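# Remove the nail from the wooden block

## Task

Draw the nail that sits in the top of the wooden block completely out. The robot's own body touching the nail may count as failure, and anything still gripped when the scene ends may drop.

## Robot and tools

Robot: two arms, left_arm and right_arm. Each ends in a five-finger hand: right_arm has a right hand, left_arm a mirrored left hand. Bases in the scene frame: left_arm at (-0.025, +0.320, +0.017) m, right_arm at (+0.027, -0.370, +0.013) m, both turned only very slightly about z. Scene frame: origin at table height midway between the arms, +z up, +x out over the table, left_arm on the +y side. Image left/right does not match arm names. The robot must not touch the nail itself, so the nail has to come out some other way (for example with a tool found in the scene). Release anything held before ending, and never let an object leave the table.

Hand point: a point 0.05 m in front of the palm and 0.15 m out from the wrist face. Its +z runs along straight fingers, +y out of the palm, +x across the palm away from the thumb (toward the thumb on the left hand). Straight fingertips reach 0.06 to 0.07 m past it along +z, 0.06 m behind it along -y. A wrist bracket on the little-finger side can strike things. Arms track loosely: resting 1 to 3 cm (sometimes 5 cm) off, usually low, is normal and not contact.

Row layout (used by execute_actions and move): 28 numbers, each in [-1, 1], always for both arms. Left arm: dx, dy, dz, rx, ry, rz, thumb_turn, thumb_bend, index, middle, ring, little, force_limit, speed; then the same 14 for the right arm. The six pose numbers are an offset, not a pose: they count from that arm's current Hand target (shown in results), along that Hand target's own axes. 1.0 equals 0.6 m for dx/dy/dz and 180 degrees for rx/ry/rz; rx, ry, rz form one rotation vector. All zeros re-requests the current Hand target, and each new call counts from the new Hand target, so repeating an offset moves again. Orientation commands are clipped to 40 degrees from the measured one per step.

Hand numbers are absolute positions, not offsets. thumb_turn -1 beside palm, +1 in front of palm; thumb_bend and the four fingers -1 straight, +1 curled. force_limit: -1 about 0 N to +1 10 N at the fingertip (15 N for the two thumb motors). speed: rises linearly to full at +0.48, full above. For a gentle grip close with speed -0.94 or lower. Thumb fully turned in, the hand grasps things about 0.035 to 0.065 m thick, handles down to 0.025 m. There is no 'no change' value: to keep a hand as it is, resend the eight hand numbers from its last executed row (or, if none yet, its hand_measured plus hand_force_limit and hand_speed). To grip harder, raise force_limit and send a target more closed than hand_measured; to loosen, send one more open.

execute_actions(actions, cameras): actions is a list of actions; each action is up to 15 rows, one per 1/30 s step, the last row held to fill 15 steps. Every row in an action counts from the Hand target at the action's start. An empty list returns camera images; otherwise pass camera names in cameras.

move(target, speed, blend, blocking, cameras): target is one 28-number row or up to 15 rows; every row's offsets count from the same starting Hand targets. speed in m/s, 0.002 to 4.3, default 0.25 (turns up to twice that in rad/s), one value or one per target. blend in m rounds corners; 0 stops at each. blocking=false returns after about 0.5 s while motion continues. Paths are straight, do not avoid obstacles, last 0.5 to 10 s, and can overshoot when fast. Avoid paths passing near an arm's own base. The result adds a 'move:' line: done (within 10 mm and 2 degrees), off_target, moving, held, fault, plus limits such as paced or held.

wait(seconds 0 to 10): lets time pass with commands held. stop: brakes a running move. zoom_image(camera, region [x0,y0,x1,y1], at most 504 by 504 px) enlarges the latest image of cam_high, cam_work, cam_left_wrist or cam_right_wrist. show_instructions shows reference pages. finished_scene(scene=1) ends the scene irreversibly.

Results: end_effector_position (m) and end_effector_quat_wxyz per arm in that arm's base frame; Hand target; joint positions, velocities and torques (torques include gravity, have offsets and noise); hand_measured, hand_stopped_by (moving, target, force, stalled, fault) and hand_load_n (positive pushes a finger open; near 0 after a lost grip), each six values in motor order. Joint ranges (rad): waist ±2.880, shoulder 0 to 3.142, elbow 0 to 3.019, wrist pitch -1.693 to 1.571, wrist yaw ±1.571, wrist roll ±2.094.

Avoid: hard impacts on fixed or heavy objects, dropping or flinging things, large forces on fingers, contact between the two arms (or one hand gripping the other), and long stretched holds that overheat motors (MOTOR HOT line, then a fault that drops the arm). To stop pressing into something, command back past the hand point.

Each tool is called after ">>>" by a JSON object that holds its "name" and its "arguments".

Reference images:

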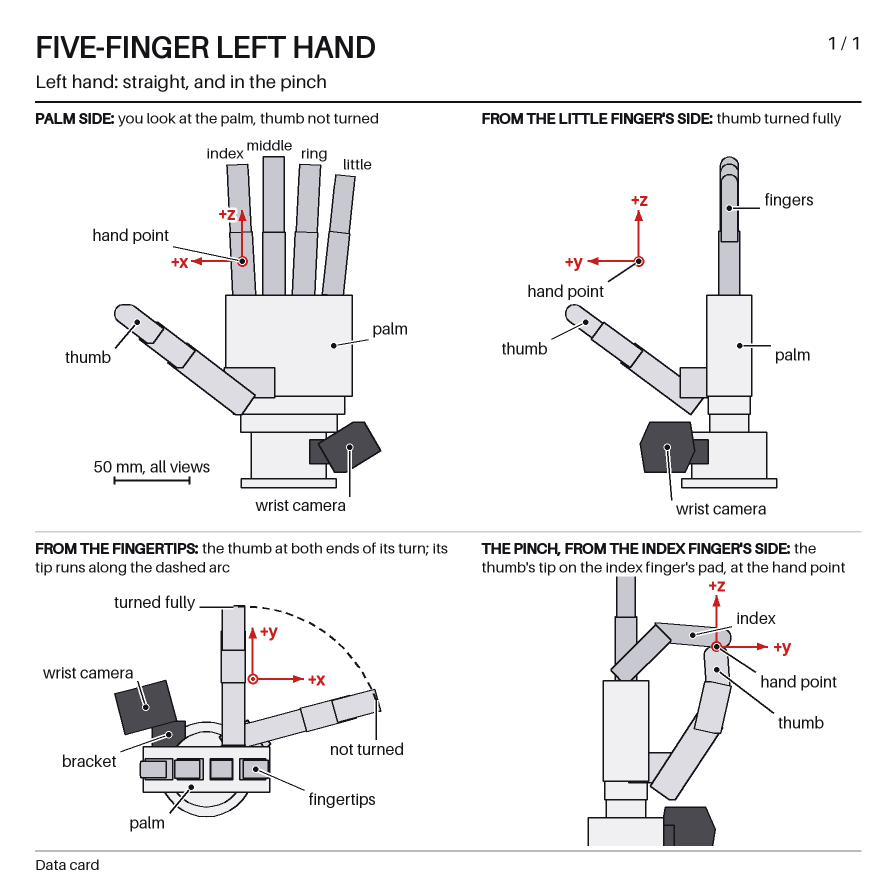

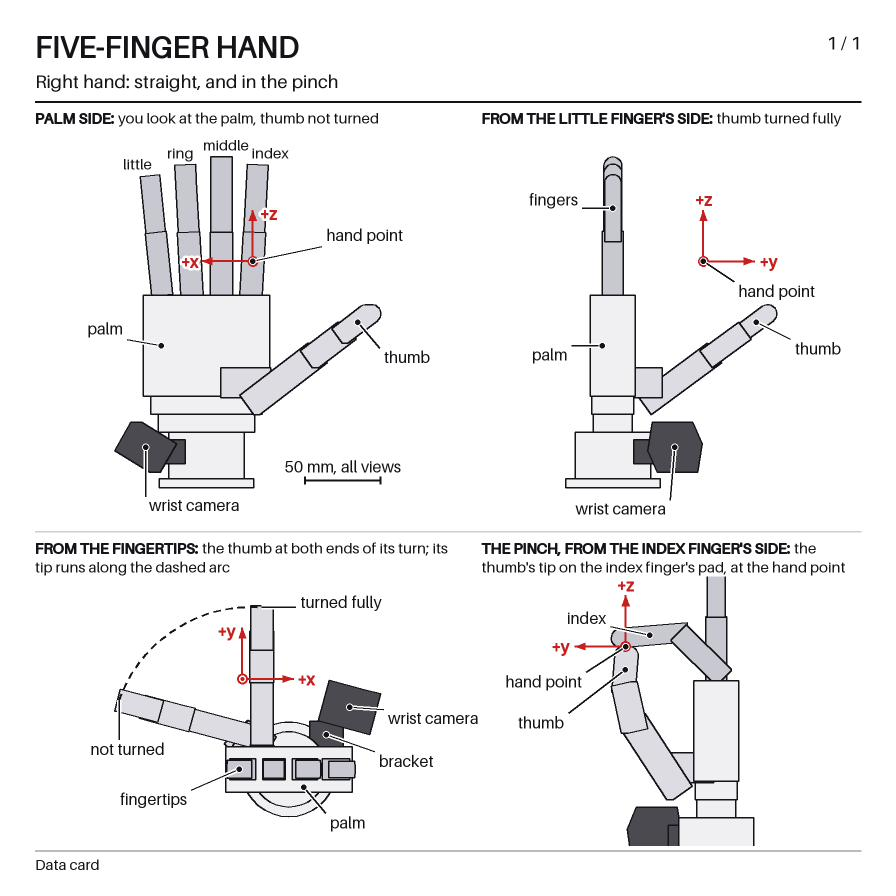

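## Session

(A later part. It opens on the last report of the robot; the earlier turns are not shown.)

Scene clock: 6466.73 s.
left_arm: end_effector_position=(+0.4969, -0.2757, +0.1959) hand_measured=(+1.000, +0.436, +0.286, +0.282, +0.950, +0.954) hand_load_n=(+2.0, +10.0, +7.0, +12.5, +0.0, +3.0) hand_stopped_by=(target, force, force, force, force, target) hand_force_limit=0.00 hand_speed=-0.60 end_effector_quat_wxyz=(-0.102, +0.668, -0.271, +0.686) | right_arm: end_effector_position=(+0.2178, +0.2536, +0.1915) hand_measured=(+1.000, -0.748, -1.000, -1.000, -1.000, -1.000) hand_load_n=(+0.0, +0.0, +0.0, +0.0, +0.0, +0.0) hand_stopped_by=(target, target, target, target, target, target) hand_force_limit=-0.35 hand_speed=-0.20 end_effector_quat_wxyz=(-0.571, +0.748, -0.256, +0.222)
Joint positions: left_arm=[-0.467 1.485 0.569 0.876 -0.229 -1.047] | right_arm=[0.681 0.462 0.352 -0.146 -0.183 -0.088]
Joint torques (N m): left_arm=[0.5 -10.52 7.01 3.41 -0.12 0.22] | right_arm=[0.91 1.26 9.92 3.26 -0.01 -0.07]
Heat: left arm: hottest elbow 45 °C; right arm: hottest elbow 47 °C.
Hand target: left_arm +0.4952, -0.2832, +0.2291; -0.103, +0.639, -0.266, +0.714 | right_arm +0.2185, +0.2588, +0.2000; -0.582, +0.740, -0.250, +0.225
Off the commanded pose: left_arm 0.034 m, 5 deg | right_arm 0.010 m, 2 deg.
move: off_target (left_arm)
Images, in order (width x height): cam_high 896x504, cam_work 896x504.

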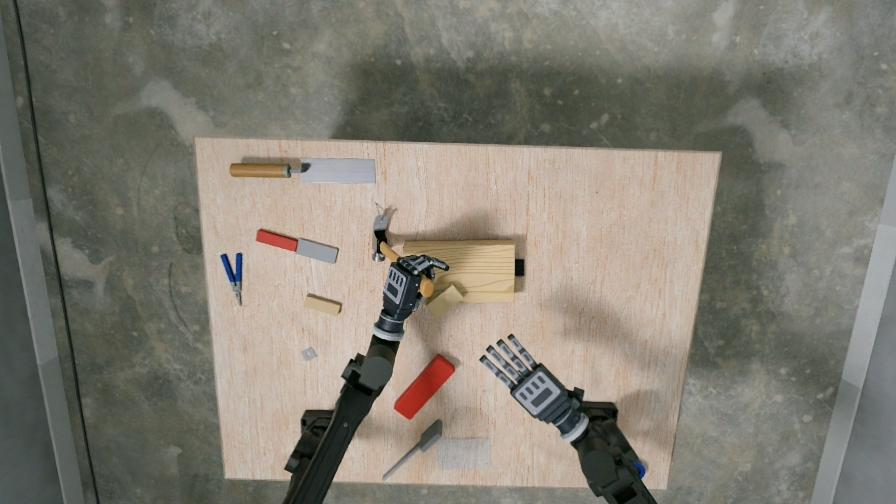

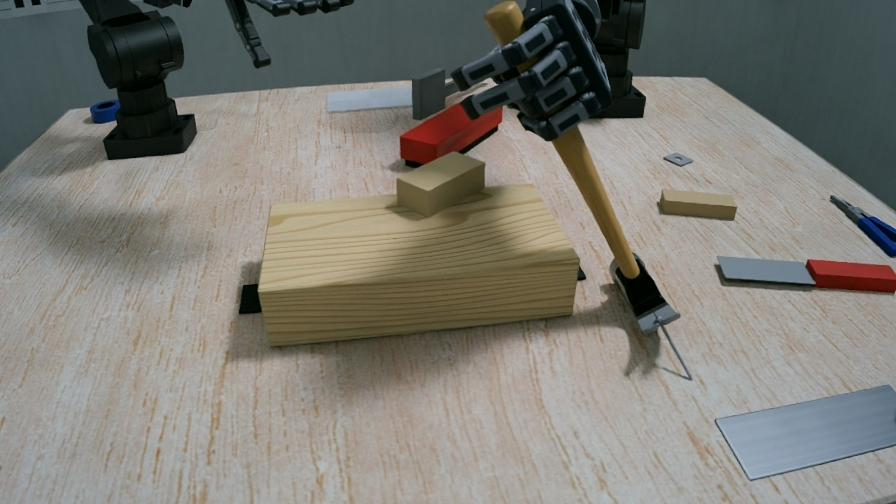

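>>> {"name": "move", "arguments": {"target": [-0.0219, 0.0251, -0.0418, 0, 0, 0, 1, 1, 1, 1, 0.95, 0.955, 0, -0.6, 0, 0, 0, 0, 0, 0, 1, -0.75, -1, -1, -1, -1, -0.35, -0.2], "speed": 0.04, "cameras": ["cam_high", "cam_work"]}}

>>> {"name": "zoom_image", "arguments": {"camera": "cam_work", "region": [540, 200, 720, 380]}}

>>> {"name": "zoom_image", "arguments": {"camera": "cam_high", "region": [350, 190, 450, 290]}}

Scene clock: 6473.50 s.
left_arm: end_effector_position=(+0.4736, -0.2782, +0.1928) hand_measured=(+1.000, +0.436, +0.286, +0.282, +0.950, +0.954) hand_load_n=(+2.0, +9.5, +6.5, +12.0, +0.0, +2.5) hand_stopped_by=(target, force, force, force, force, target) hand_force_limit=0.00 hand_speed=-0.60 end_effector_quat_wxyz=(-0.104, +0.655, -0.269, +0.699) | right_arm: end_effector_position=(+0.2178, +0.2536, +0.1915) hand_measured=(+1.000, -0.748, -1.000, -1.000, -1.000, -1.000) hand_load_n=(+0.0, +0.0, +0.0, +0.0, +0.0, +0.0) hand_stopped_by=(target, target, target, target, target, target) hand_force_limit=-0.35 hand_speed=-0.20 end_effector_quat_wxyz=(-0.571, +0.748, -0.256, +0.222)
Joint positions: left_arm=[-0.503 1.48 0.506 0.972 -0.26 -1.033] | right_arm=[0.681 0.462 0.352 -0.146 -0.183 -0.088]
Joint velocities: left_arm=[within noise] | right_arm=[-0.005 0.005 -0.046 0.002 -0.022 -0.007]
Joint torques (N m): left_arm=[0.62 -8.76 5.91 3 -0.16 0.1] | right_arm=[1.08 1.38 9.94 3.19 0 -0.09]
Heat: left arm: hottest elbow 44 °C; right arm: hottest elbow 47 °C.
Hand target: left_arm +0.4702, -0.2832, +0.2091; -0.104, +0.639, -0.266, +0.714 | right_arm +0.2185, +0.2588, +0.2000; -0.582, +0.740, -0.250, +0.225
Off the commanded pose: left_arm 0.017 m, 3 deg | right_arm 0.010 m, 2 deg.
move: off_target (left_arm)
Images, in order (width x height): cam_high 896x504, cam_work 896x504.

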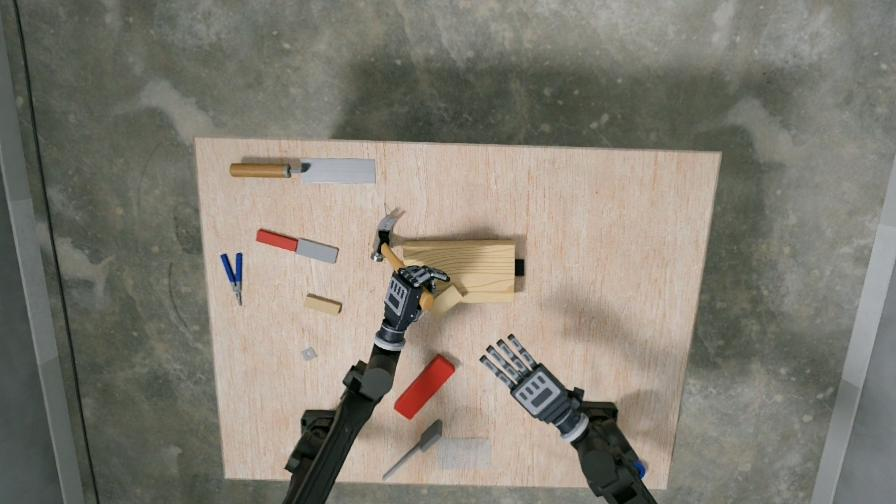

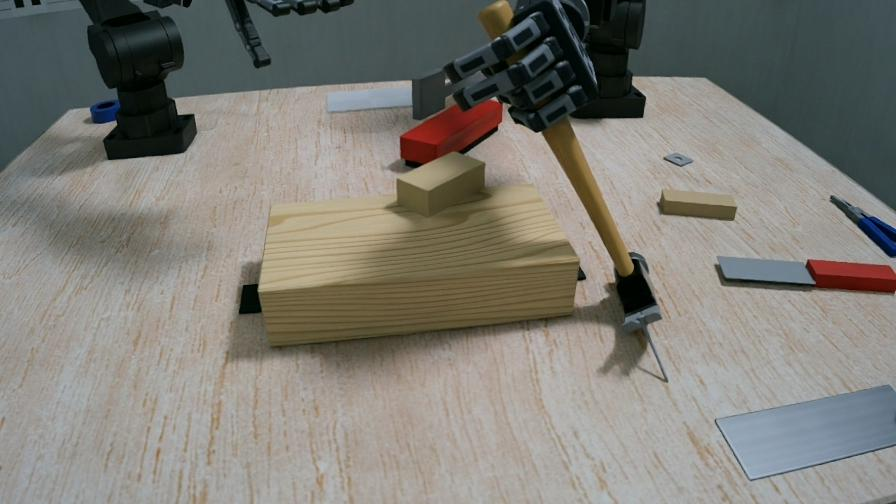

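Scaled by 2.800 from the camera's 896x504 image, which has a finer 1280x720 frame.

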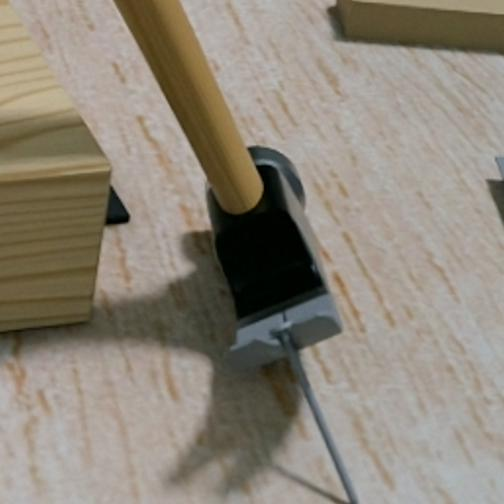

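Scaled by 5.040 from the camera's 896x504 image, which has a finer 1280x720 frame.

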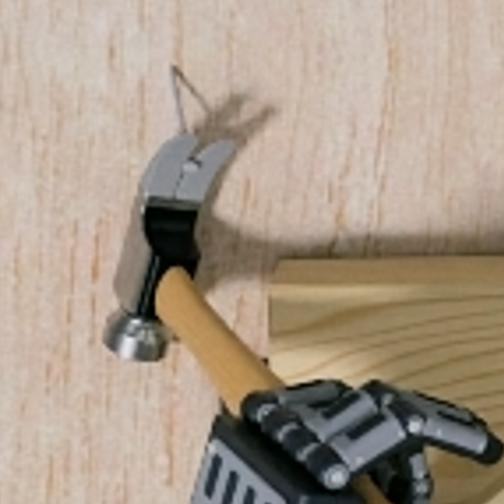

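>>> {"name": "move", "arguments": {"target": [[0.08, -0.0479, 0.0039, 0, 0.0278, 0, 1, 1, 1, 1, 0.95, 0.955, 0, -0.6, 0, 0, 0, 0, 0, 0, 1, -0.75, -1, -1, -1, -1, -0.35, -0.2],[0.0948, -0.0255, -0.027, 0, 0.0556, 0, 1, 1, 1, 1, 0.95, 0.955, 0, -0.6, 0, 0, 0, 0, 0, 0, 1, -0.75, -1, -1, -1, -1, -0.35, -0.2]], "speed": 0.05, "cameras": ["cam_high", "cam_work"]}}

>>> {"name": "zoom_image", "arguments": {"camera": "cam_work", "region": [540, 180, 720, 360]}}

>>> {"name": "zoom_image", "arguments": {"camera": "cam_high", "region": [350, 190, 450, 290]}}

Scene clock: 6537.73 s.
left_arm: end_effector_position=(+0.4488, -0.2860, +0.2329) hand_measured=(+1.000, +0.436, +0.286, +0.282, +0.950, +0.954) hand_load_n=(+4.0, +10.0, +6.5, +12.0, +0.0, +2.0) hand_stopped_by=(target, force, force, force, force, target) hand_force_limit=0.00 hand_speed=-0.60 end_effector_quat_wxyz=(-0.075, +0.611, -0.278, +0.738) | right_arm: end_effector_position=(+0.2178, +0.2536, +0.1915) hand_measured=(+1.000, -0.748, -1.000, -1.000, -1.000, -1.000) hand_load_n=(+0.0, +0.0, +0.0, +0.0, +0.0, +0.0) hand_stopped_by=(target, target, target, target, target, target) hand_force_limit=-0.35 hand_speed=-0.20 end_effector_quat_wxyz=(-0.571, +0.748, -0.256, +0.222)
Joint positions: left_arm=[-0.507 1.402 0.476 1.028 -0.18 -1.025] | right_arm=[0.681 0.462 0.352 -0.146 -0.183 -0.088]
Joint torques (N m): left_arm=[0.62 -8.06 7.68 4.07 0.11 0.34] | right_arm=[1.03 1.61 9.92 3.19 -0.01 -0.08]
Heat: left arm: hottest elbow 39 °C; right arm: hottest elbow 47 °C.
Hand target: left_arm +0.4482, -0.2942, +0.2652; -0.080, +0.574, -0.274, +0.767 | right_arm +0.2185, +0.2588, +0.2000; -0.582, +0.740, -0.250, +0.225
Off the commanded pose: left_arm 0.033 m, 5 deg | right_arm 0.010 m, 2 deg.
move: off_target (left_arm)
Images, in order (width x height): cam_high 896x504, cam_work 896x504.

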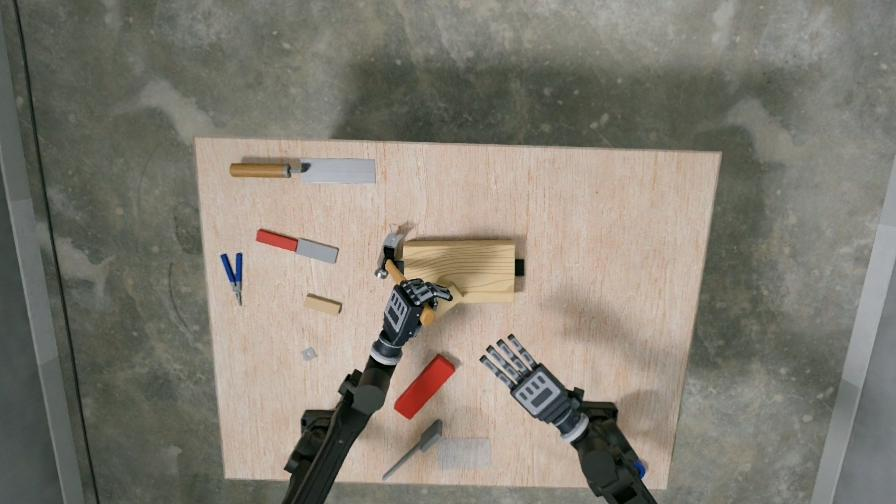

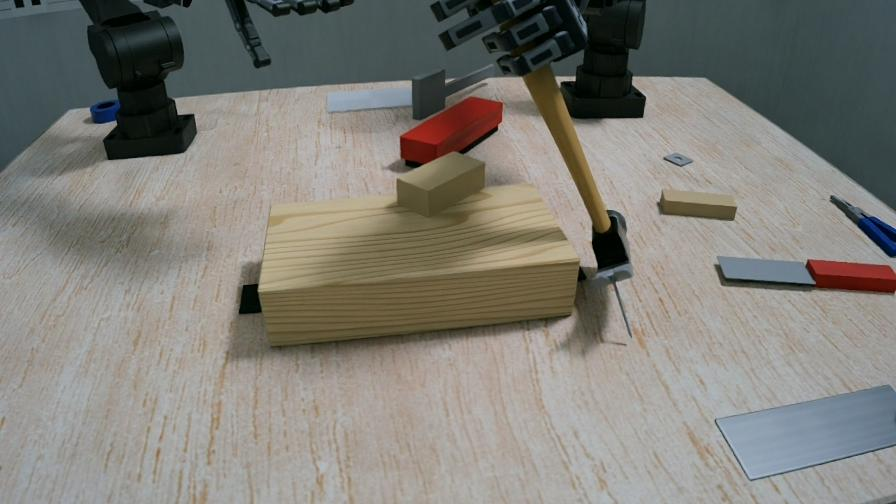

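Scaled by 2.800 from the camera's 896x504 image, which has a finer 1280x720 frame.

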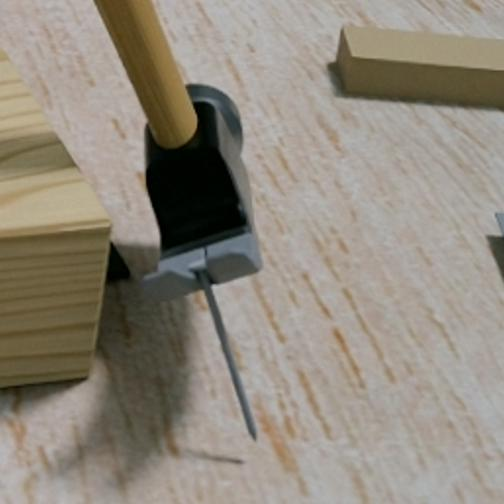

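Scaled by 5.040 from the camera's 896x504 image, which has a finer 1280x720 frame.

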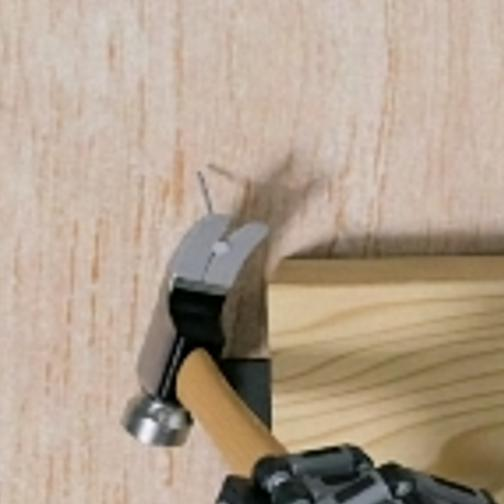

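>>> {"name": "move", "arguments": {"target": [-0.0157, 0.005, 0.0387, 0, 0.0167, 0, 1, 1, 1, 1, 0.95, 0.955, 0, -0.6, 0, 0, 0, 0, 0, 0, 1, -0.75, -1, -1, -1, -1, -0.35, -0.2], "speed": 0.05, "cameras": ["cam_high", "cam_work"]}}

>>> {"name": "zoom_image", "arguments": {"camera": "cam_work", "region": [540, 180, 720, 360]}}

>>> {"name": "zoom_image", "arguments": {"camera": "cam_high", "region": [350, 190, 450, 290]}}

Scene clock: 6618.27 s.
left_arm: end_effector_position=(+0.4533, -0.2973, +0.2113) hand_measured=(+1.000, +0.436, +0.286, +0.282, +0.950, +0.954) hand_load_n=(+3.5, +10.0, +6.5, +12.0, +0.5, +2.0) hand_stopped_by=(target, force, force, force, force, target) hand_force_limit=0.00 hand_speed=-0.60 end_effector_quat_wxyz=(-0.058, +0.599, -0.295, +0.742) | right_arm: end_effector_position=(+0.2178, +0.2536, +0.1915) hand_measured=(+1.000, -0.748, -1.000, -1.000, -1.000, -1.000) hand_load_n=(+0.0, +0.0, +0.0, +0.0, +0.0, +0.0) hand_stopped_by=(target, target, target, target, target, target) hand_force_limit=-0.35 hand_speed=-0.20 end_effector_quat_wxyz=(-0.571, +0.748, -0.256, +0.222)
Joint positions: left_arm=[-0.498 1.512 0.489 1.132 -0.118 -1.022] | right_arm=[0.681 0.462 0.352 -0.146 -0.183 -0.088]
Joint torques (N m): left_arm=[2.37 -8.88 9.85 4 0.12 0.33] | right_arm=[0.67 1.44 9.92 3.21 -0.01 -0.07]
Heat: left arm: hottest elbow 38 °C; right arm: hottest elbow 47 °C.
Hand target: left_arm +0.4722, -0.3001, +0.2602; -0.073, +0.554, -0.276, +0.782 | right_arm +0.2185, +0.2588, +0.2000; -0.582, +0.740, -0.250, +0.225
Off the commanded pose: left_arm 0.053 m, 7 deg | right_arm 0.010 m, 2 deg.
move: off_target (left_arm)
Images, in order (width x height): cam_high 896x504, cam_work 896x504.

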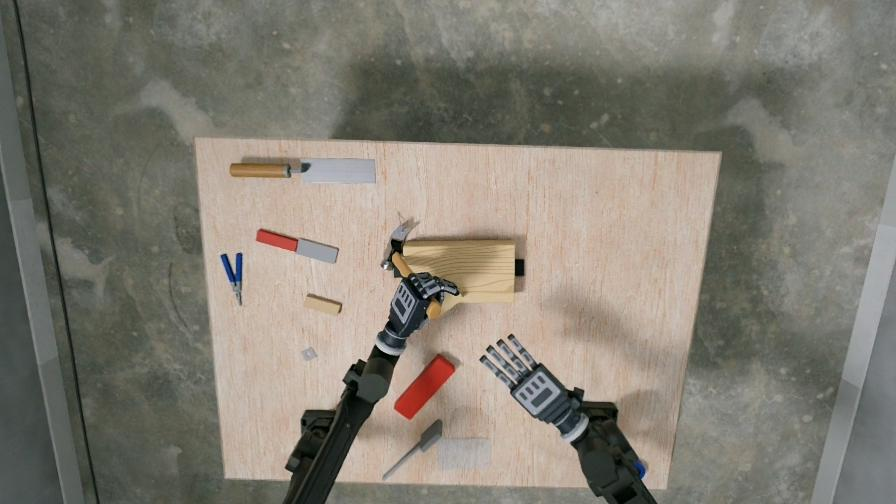

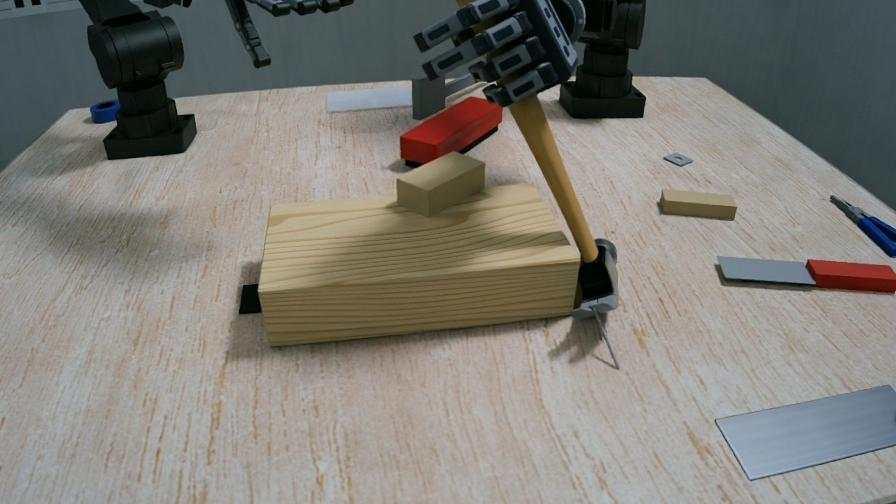

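Scaled by 2.800 from the camera's 896x504 image, which has a finer 1280x720 frame.

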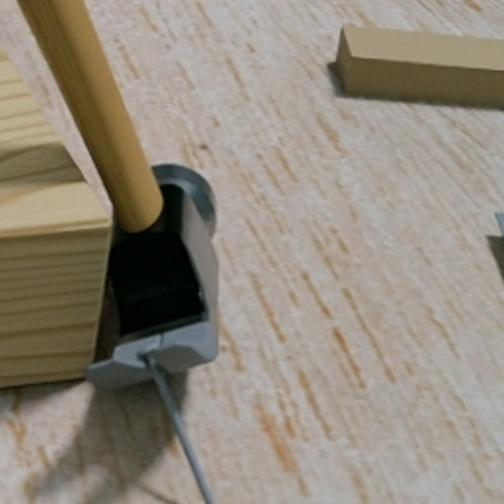

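Scaled by 5.040 from the camera's 896x504 image, which has a finer 1280x720 frame.

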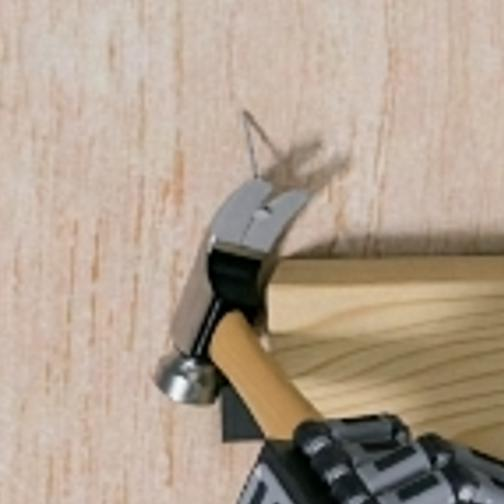

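>>> {"name": "move", "arguments": {"target": [-0.0112, -0.0067, -0.0612, 0, 0.0417, 0, 1, 1, 1, 1, 0.95, 0.955, 0, -0.6, 0, 0, 0, 0, 0, 0, 1, -0.75, -1, -1, -1, -1, -0.35, -0.2], "speed": 0.04, "cameras": ["cam_high", "cam_work"]}}

>>> {"name": "zoom_image", "arguments": {"camera": "cam_work", "region": [520, 200, 700, 380]}}

>>> {"name": "zoom_image", "arguments": {"camera": "cam_high", "region": [350, 190, 450, 290]}}

Scene clock: 6649.67 s.
left_arm: end_effector_position=(+0.4381, -0.2861, +0.2198) hand_measured=(+1.000, +0.436, +0.286, +0.282, +0.950, +0.954) hand_load_n=(+5.0, +10.5, +6.0, +11.5, +0.5, +0.0) hand_stopped_by=(target, force, force, force, force, target) hand_force_limit=0.00 hand_speed=-0.60 end_effector_quat_wxyz=(-0.040, +0.536, -0.293, +0.791) | right_arm: end_effector_position=(+0.2178, +0.2536, +0.1915) hand_measured=(+1.000, -0.748, -1.000, -1.000, -1.000, -1.000) hand_load_n=(+0.0, +0.0, +0.0, +0.0, +0.0, +0.0) hand_stopped_by=(target, target, target, target, target, target) hand_force_limit=-0.35 hand_speed=-0.20 end_effector_quat_wxyz=(-0.571, +0.748, -0.256, +0.222)
Joint positions: left_arm=[-0.447 1.609 0.453 1.414 0.003 -1.021] | right_arm=[0.681 0.462 0.352 -0.146 -0.183 -0.088]
Joint torques (N m): left_arm=[2.43 -9.23 5.86 3.97 0.13 0.23] | right_arm=[1.03 1.38 9.94 3.25 -0.02 -0.09]
Heat: left arm: hottest elbow 40 °C; right arm: hottest elbow 47 °C.
Hand target: left_arm +0.4423, -0.2810, +0.2480; -0.055, +0.502, -0.280, +0.817 | right_arm +0.2185, +0.2588, +0.2000; -0.582, +0.740, -0.250, +0.225
Off the commanded pose: left_arm 0.029 m, 5 deg | right_arm 0.010 m, 2 deg.
move: off_target (left_arm)
Images, in order (width x height): cam_high 896x504, cam_work 896x504.

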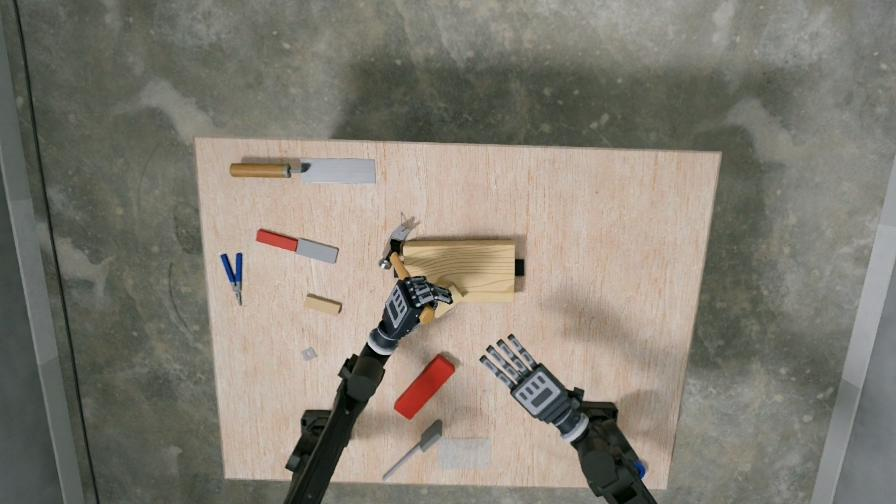

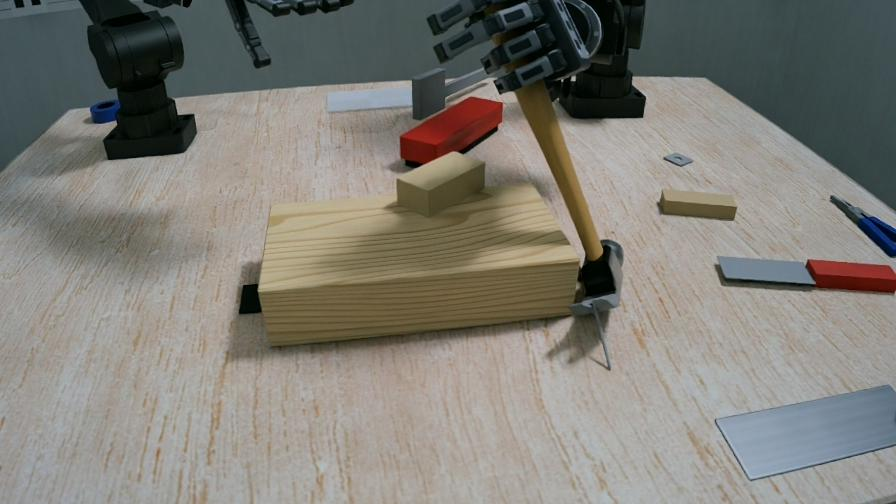

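Scaled by 2.800 from the camera's 896x504 image, which has a finer 1280x720 frame.

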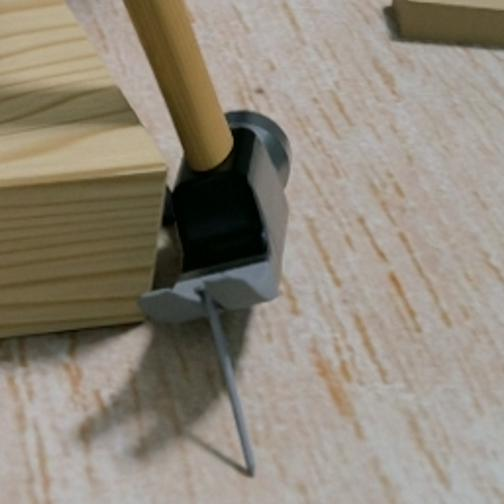

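Scaled by 5.040 from the camera's 896x504 image, which has a finer 1280x720 frame.

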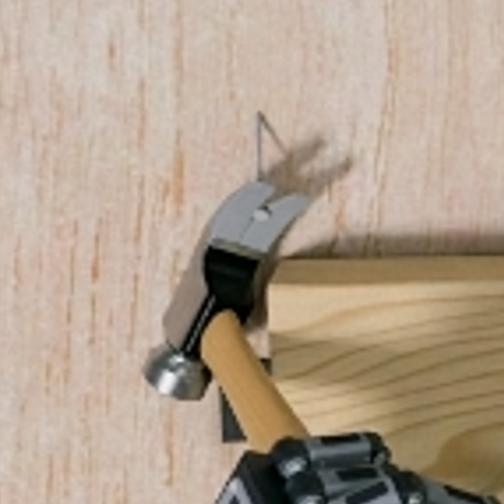

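>>> {"name": "move", "arguments": {"target": [-0.0208, 0.0295, -0.0545, 0, 0, 0, 1, 1, 1, 1, 0.95, 0.955, 0, -0.6, 0, 0, 0, 0, 0, 0, 1, -0.75, -1, -1, -1, -1, -0.35, -0.2], "speed": 0.04, "cameras": ["cam_high", "cam_work"]}}

>>> {"name": "zoom_image", "arguments": {"camera": "cam_work", "region": [520, 200, 700, 380]}}

>>> {"name": "zoom_image", "arguments": {"camera": "cam_high", "region": [350, 190, 450, 290]}}

Scene clock: 6676.33 s.
left_arm: end_effector_position=(+0.4204, -0.2756, +0.2137) hand_measured=(+1.000, +0.436, +0.286, +0.282, +0.948, +0.954) hand_load_n=(+3.5, +10.0, +6.5, +12.0, +2.0, +0.0) hand_stopped_by=(target, force, force, force, force, target) hand_force_limit=0.00 hand_speed=-0.60 end_effector_quat_wxyz=(-0.046, +0.521, -0.283, +0.804) | right_arm: end_effector_position=(+0.2178, +0.2536, +0.1915) hand_measured=(+1.000, -0.748, -1.000, -1.000, -1.000, -1.000) hand_load_n=(+0.0, +0.0, +0.0, +0.0, +0.0, +0.0) hand_stopped_by=(target, target, target, target, target, target) hand_force_limit=-0.35 hand_speed=-0.20 end_effector_quat_wxyz=(-0.571, +0.748, -0.256, +0.222)
Joint positions: left_arm=[-0.448 1.651 0.399 1.552 -0.008 -1.013] | right_arm=[0.681 0.462 0.352 -0.146 -0.183 -0.088]
Joint torques (N m): left_arm=[0.91 -7.53 3.74 2.82 -0.18 0.22] | right_arm=[0.85 1.14 9.89 3.28 -0.01 -0.09]
Heat: left arm: hottest elbow 38 °C; right arm: hottest elbow 47 °C.
Hand target: left_arm +0.4172, -0.2780, +0.2181; -0.055, +0.502, -0.280, +0.817 | right_arm +0.2185, +0.2588, +0.2000; -0.582, +0.740, -0.250, +0.225
Off the commanded pose: left_arm 0.006 m, 3 deg | right_arm 0.010 m, 2 deg.
joint sent to its limit (left arm) — joint 4 (wrist pitch), upper limit. The joint targets still meet the commanded pose.
move: off_target (left_arm)
Images, in order (width x height): cam_high 896x504, cam_work 896x504.

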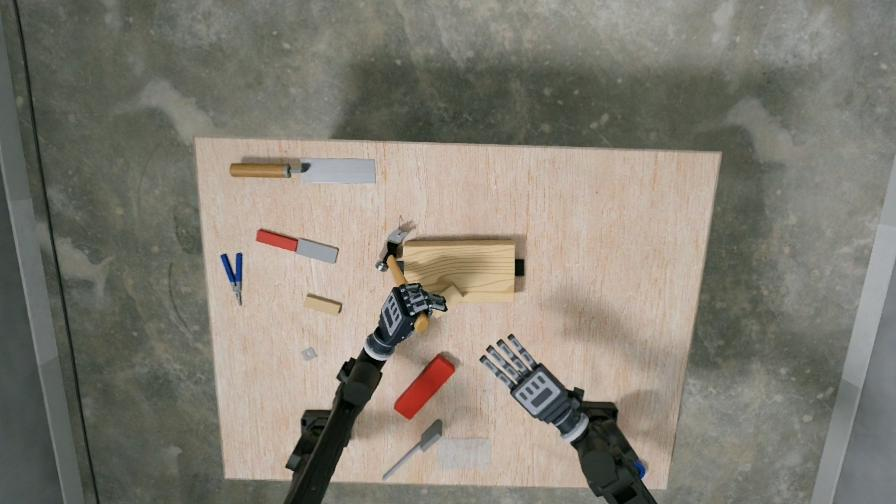

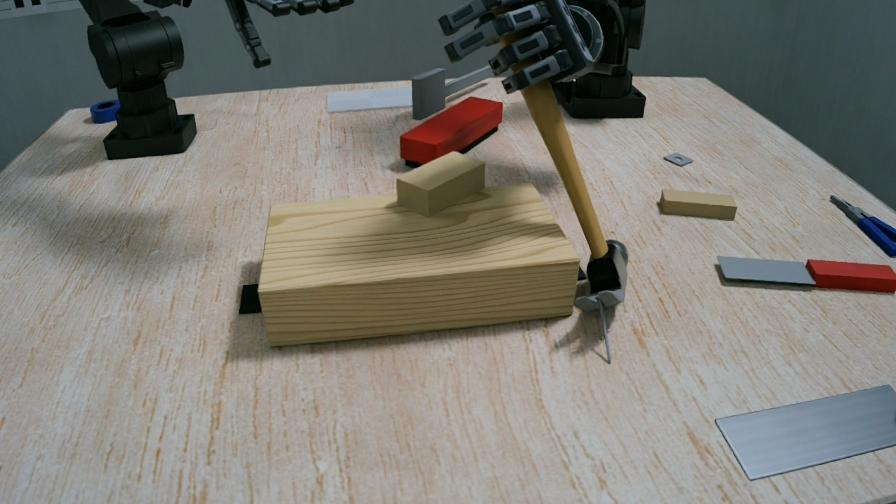

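Scaled by 2.800 from the camera's 896x504 image, which has a finer 1280x720 frame.

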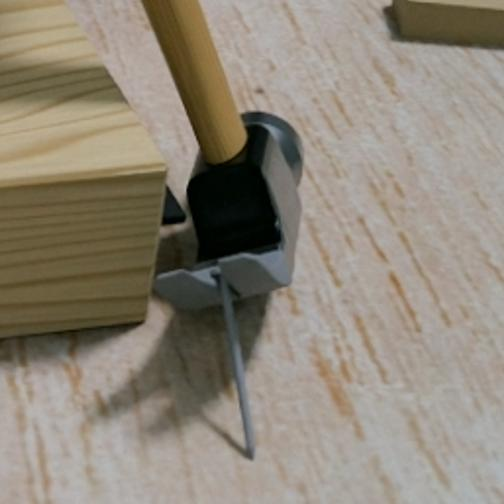

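Scaled by 5.040 from the camera's 896x504 image, which has a finer 1280x720 frame.

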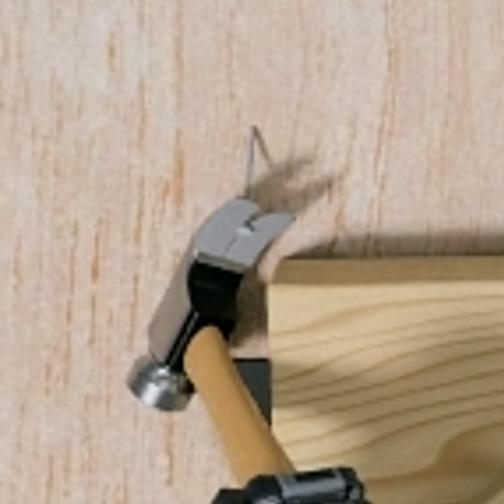

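>>> {"name": "move", "arguments": {"target": [-0.0043, 0.0728, -0.0273, 0, 0, 0.0444, 1, 1, 1, 1, 0.95, 0.955, 0, -0.6, 0, 0, 0, 0, 0, 0, 1, -0.75, -1, -1, -1, -1, -0.35, -0.2], "speed": 0.04, "cameras": ["cam_high", "cam_work"]}}

>>> {"name": "zoom_image", "arguments": {"camera": "cam_work", "region": [520, 200, 700, 380]}}

>>> {"name": "zoom_image", "arguments": {"camera": "cam_high", "region": [350, 190, 450, 290]}}

Scene clock: 6702.50 s.
left_arm: end_effector_position=(+0.3995, -0.3045, +0.1853) hand_measured=(+1.000, +0.436, +0.286, +0.282, +0.950, +0.954) hand_load_n=(+2.5, +9.5, +6.5, +12.5, +1.0, +2.0) hand_stopped_by=(target, force, force, force, force, target) hand_force_limit=0.00 hand_speed=-0.60 end_effector_quat_wxyz=(-0.102, +0.514, -0.332, +0.784) | right_arm: end_effector_position=(+0.2178, +0.2536, +0.1915) hand_measured=(+1.000, -0.748, -1.000, -1.000, -1.000, -1.000) hand_load_n=(+0.0, -0.5, +0.0, +0.0, +0.0, +0.0) hand_stopped_by=(target, target, target, target, target, target) hand_force_limit=-0.35 hand_speed=-0.20 end_effector_quat_wxyz=(-0.571, +0.748, -0.256, +0.222)
Joint positions: left_arm=[-0.567 1.669 0.373 1.552 -0.119 -0.836] | right_arm=[0.681 0.462 0.352 -0.146 -0.183 -0.088]
Joint torques (N m): left_arm=[0.73 -7.24 3.47 2.84 -0.16 0.23] | right_arm=[0.85 1.08 9.95 3.28 -0.01 -0.08]
Heat: left arm: hottest elbow 37 °C; right arm: hottest elbow 47 °C.
Hand target: left_arm +0.3962, -0.3071, +0.1881; -0.111, +0.481, -0.314, +0.811 | right_arm +0.2185, +0.2588, +0.2000; -0.582, +0.740, -0.250, +0.225
Off the commanded pose: left_arm 0.005 m, 5 deg | right_arm 0.010 m, 2 deg.
joint sent to its limit (left arm) — joint 4 (wrist pitch), upper limit. The joint targets are off in orientation, not in position.
move: off_target (left_arm)
Images, in order (width x height): cam_high 896x504, cam_work 896x504.

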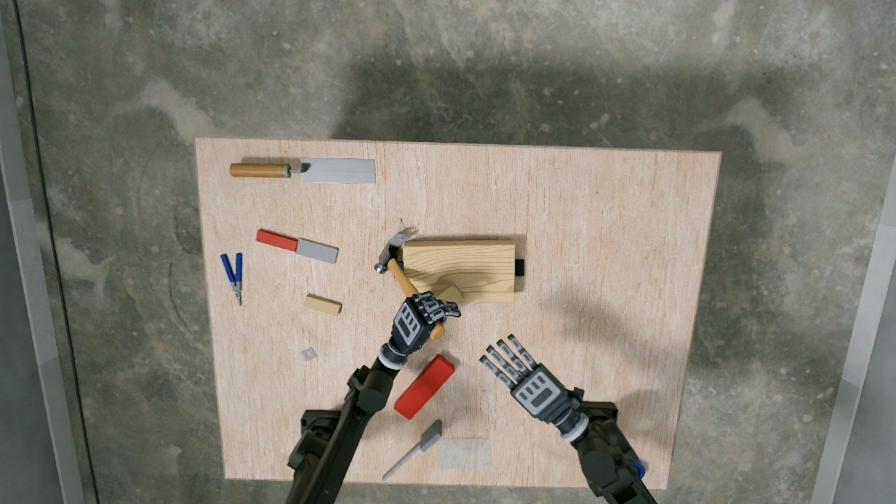

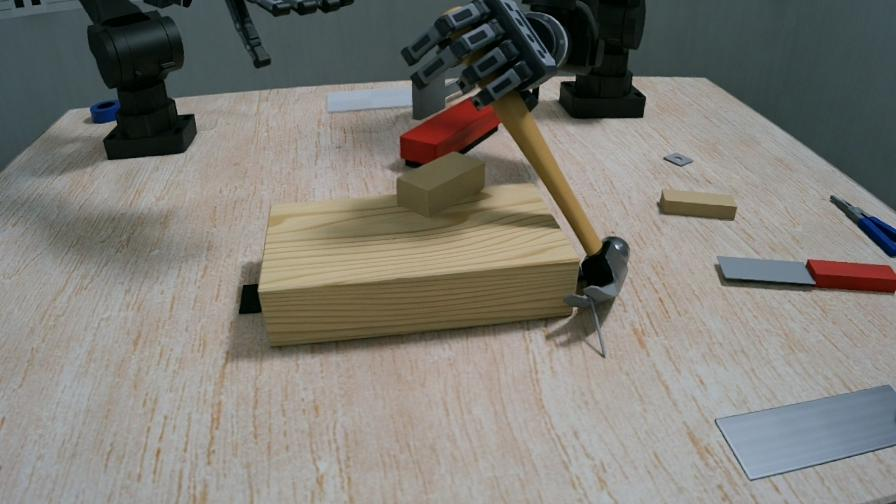

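Scaled by 2.800 from the camera's 896x504 image, which has a finer 1280x720 frame.

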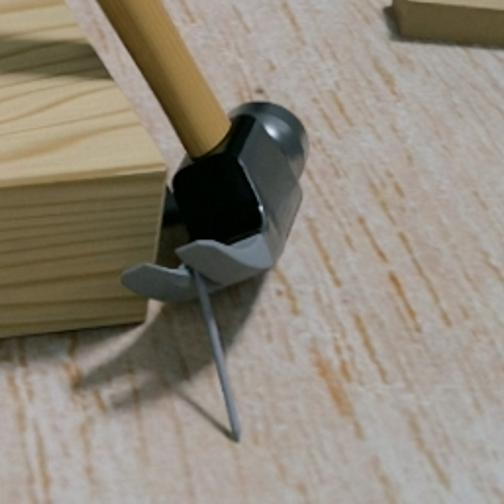

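Scaled by 5.040 from the camera's 896x504 image, which has a finer 1280x720 frame.

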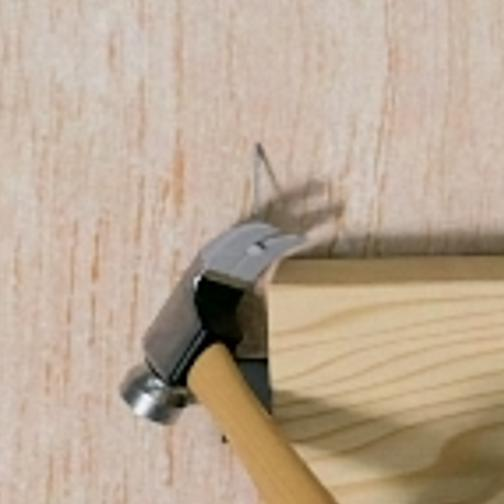

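>>> {"name": "zoom_image", "arguments": {"camera": "cam_work", "region": [560, 230, 650, 320]}}

>>> {"name": "zoom_image", "arguments": {"camera": "cam_high", "region": [365, 225, 415, 275]}}

Scaled by 5.600 from the camera's 896x504 image, which has a finer 1280x720 frame.

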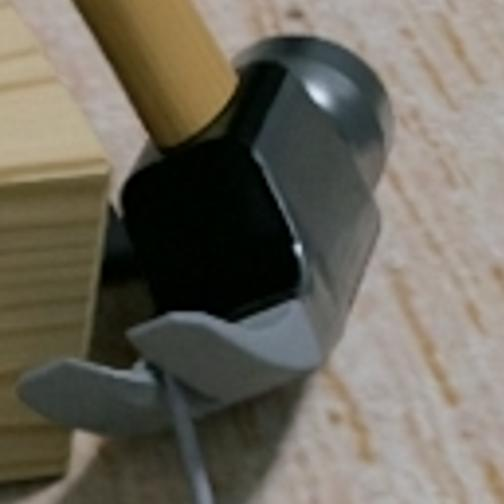

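Scaled by 10.080 from the camera's 896x504 image, which has a finer 1280x720 frame.

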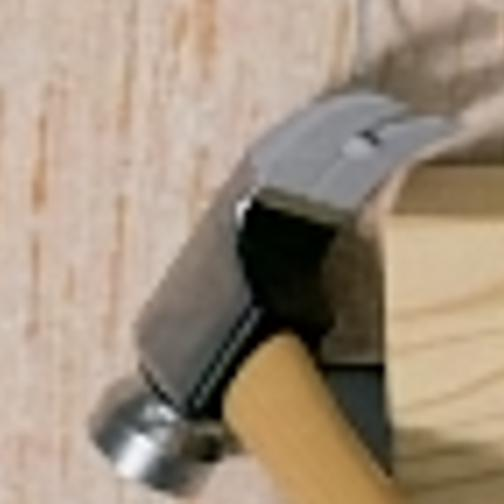

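>>> {"name": "move", "arguments": {"target": [0.0217, 0.0215, -0.0017, 0, 0, 0.0333, 1, 1, 1, 1, 0.95, 0.955, 0, -0.6, 0, 0, 0, 0, 0, 0, 1, -0.75, -1, -1, -1, -1, -0.35, -0.2], "speed": 0.04, "cameras": ["cam_high", "cam_work"]}}

>>> {"name": "zoom_image", "arguments": {"camera": "cam_work", "region": [520, 200, 700, 380]}}

>>> {"name": "zoom_image", "arguments": {"camera": "cam_high", "region": [350, 190, 450, 290]}}

Scene clock: 6738.83 s.
left_arm: end_effector_position=(+0.3911, -0.3146, +0.1739) hand_measured=(+1.000, +0.436, +0.286, +0.282, +0.950, +0.954) hand_load_n=(+5.5, +10.0, +6.5, +12.0, +0.5, +1.0) hand_stopped_by=(target, force, force, force, force, target) hand_force_limit=0.00 hand_speed=-0.60 end_effector_quat_wxyz=(-0.142, +0.507, -0.354, +0.773) | right_arm: end_effector_position=(+0.2178, +0.2536, +0.1915) hand_measured=(+1.000, -0.748, -1.000, -1.000, -1.000, -1.000) hand_load_n=(+0.0, +0.0, +0.0, +0.0, +0.0, +0.0) hand_stopped_by=(target, target, target, target, target, target) hand_force_limit=-0.35 hand_speed=-0.20 end_effector_quat_wxyz=(-0.571, +0.748, -0.256, +0.222)
Joint positions: left_arm=[-0.628 1.673 0.363 1.552 -0.195 -0.732] | right_arm=[0.681 0.462 0.352 -0.146 -0.183 -0.088]
Joint torques (N m): left_arm=[0.09 -8.64 4.23 2.86 0.14 0.46] | right_arm=[1.03 1.49 9.87 3.25 -0.01 -0.09]
Heat: left arm: hottest elbow 36 °C; right arm: hottest elbow 47 °C.
Hand target: left_arm +0.3870, -0.3230, +0.1888; -0.153, +0.464, -0.339, +0.804 | right_arm +0.2185, +0.2588, +0.2000; -0.582, +0.740, -0.250, +0.225
Off the commanded pose: left_arm 0.018 m, 7 deg | right_arm 0.010 m, 2 deg.
joint sent to its limit (left arm) — joint 4 (wrist pitch), upper limit. The joint targets are off in orientation, not in position.
move: off_target (left_arm)
Images, in order (width x height): cam_high 896x504, cam_work 896x504.

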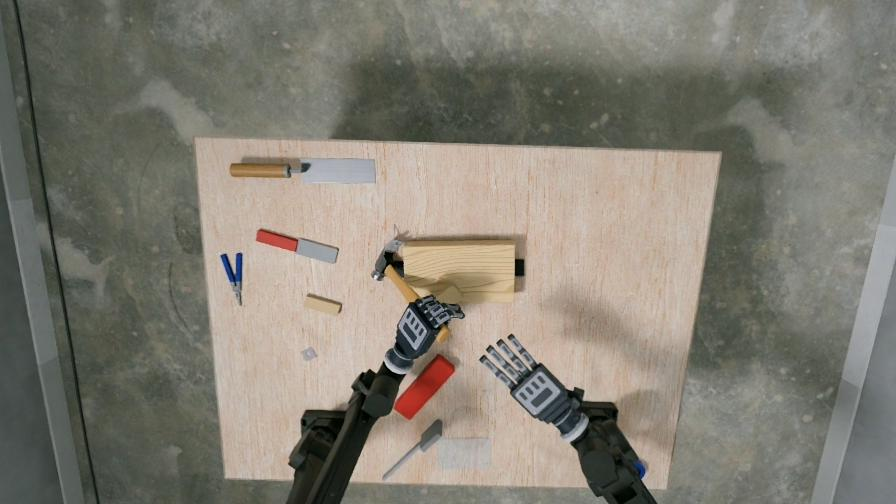

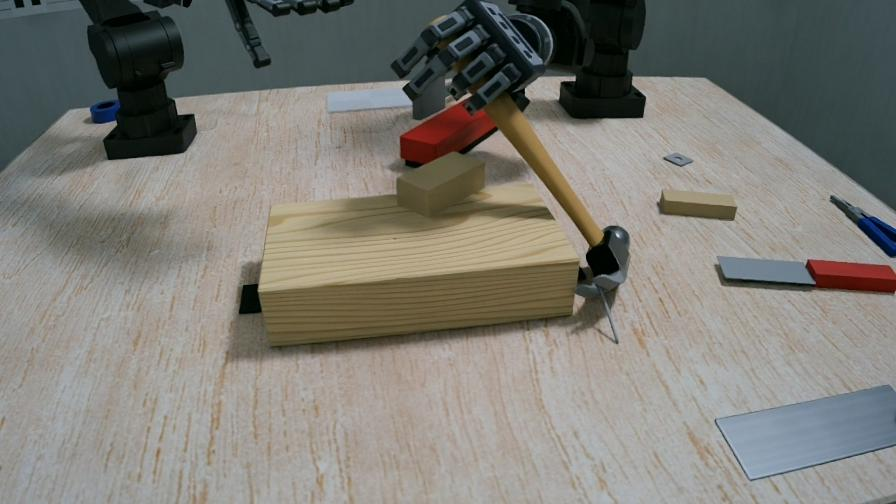

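Scaled by 2.800 from the camera's 896x504 image, which has a finer 1280x720 frame.

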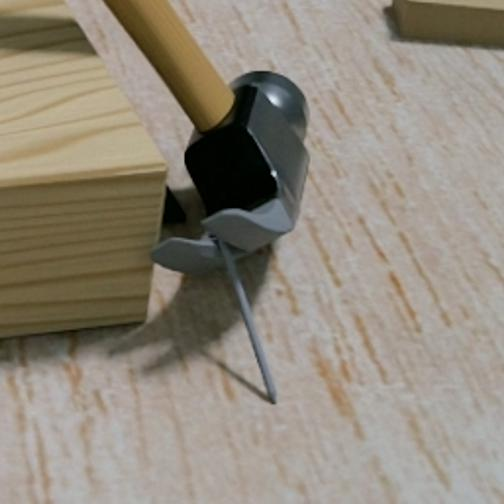

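Scaled by 5.040 from the camera's 896x504 image, which has a finer 1280x720 frame.

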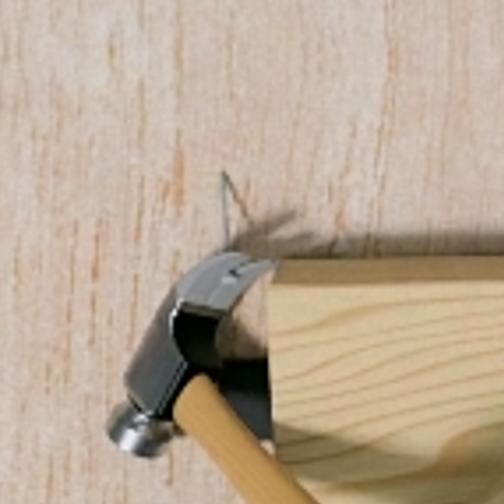

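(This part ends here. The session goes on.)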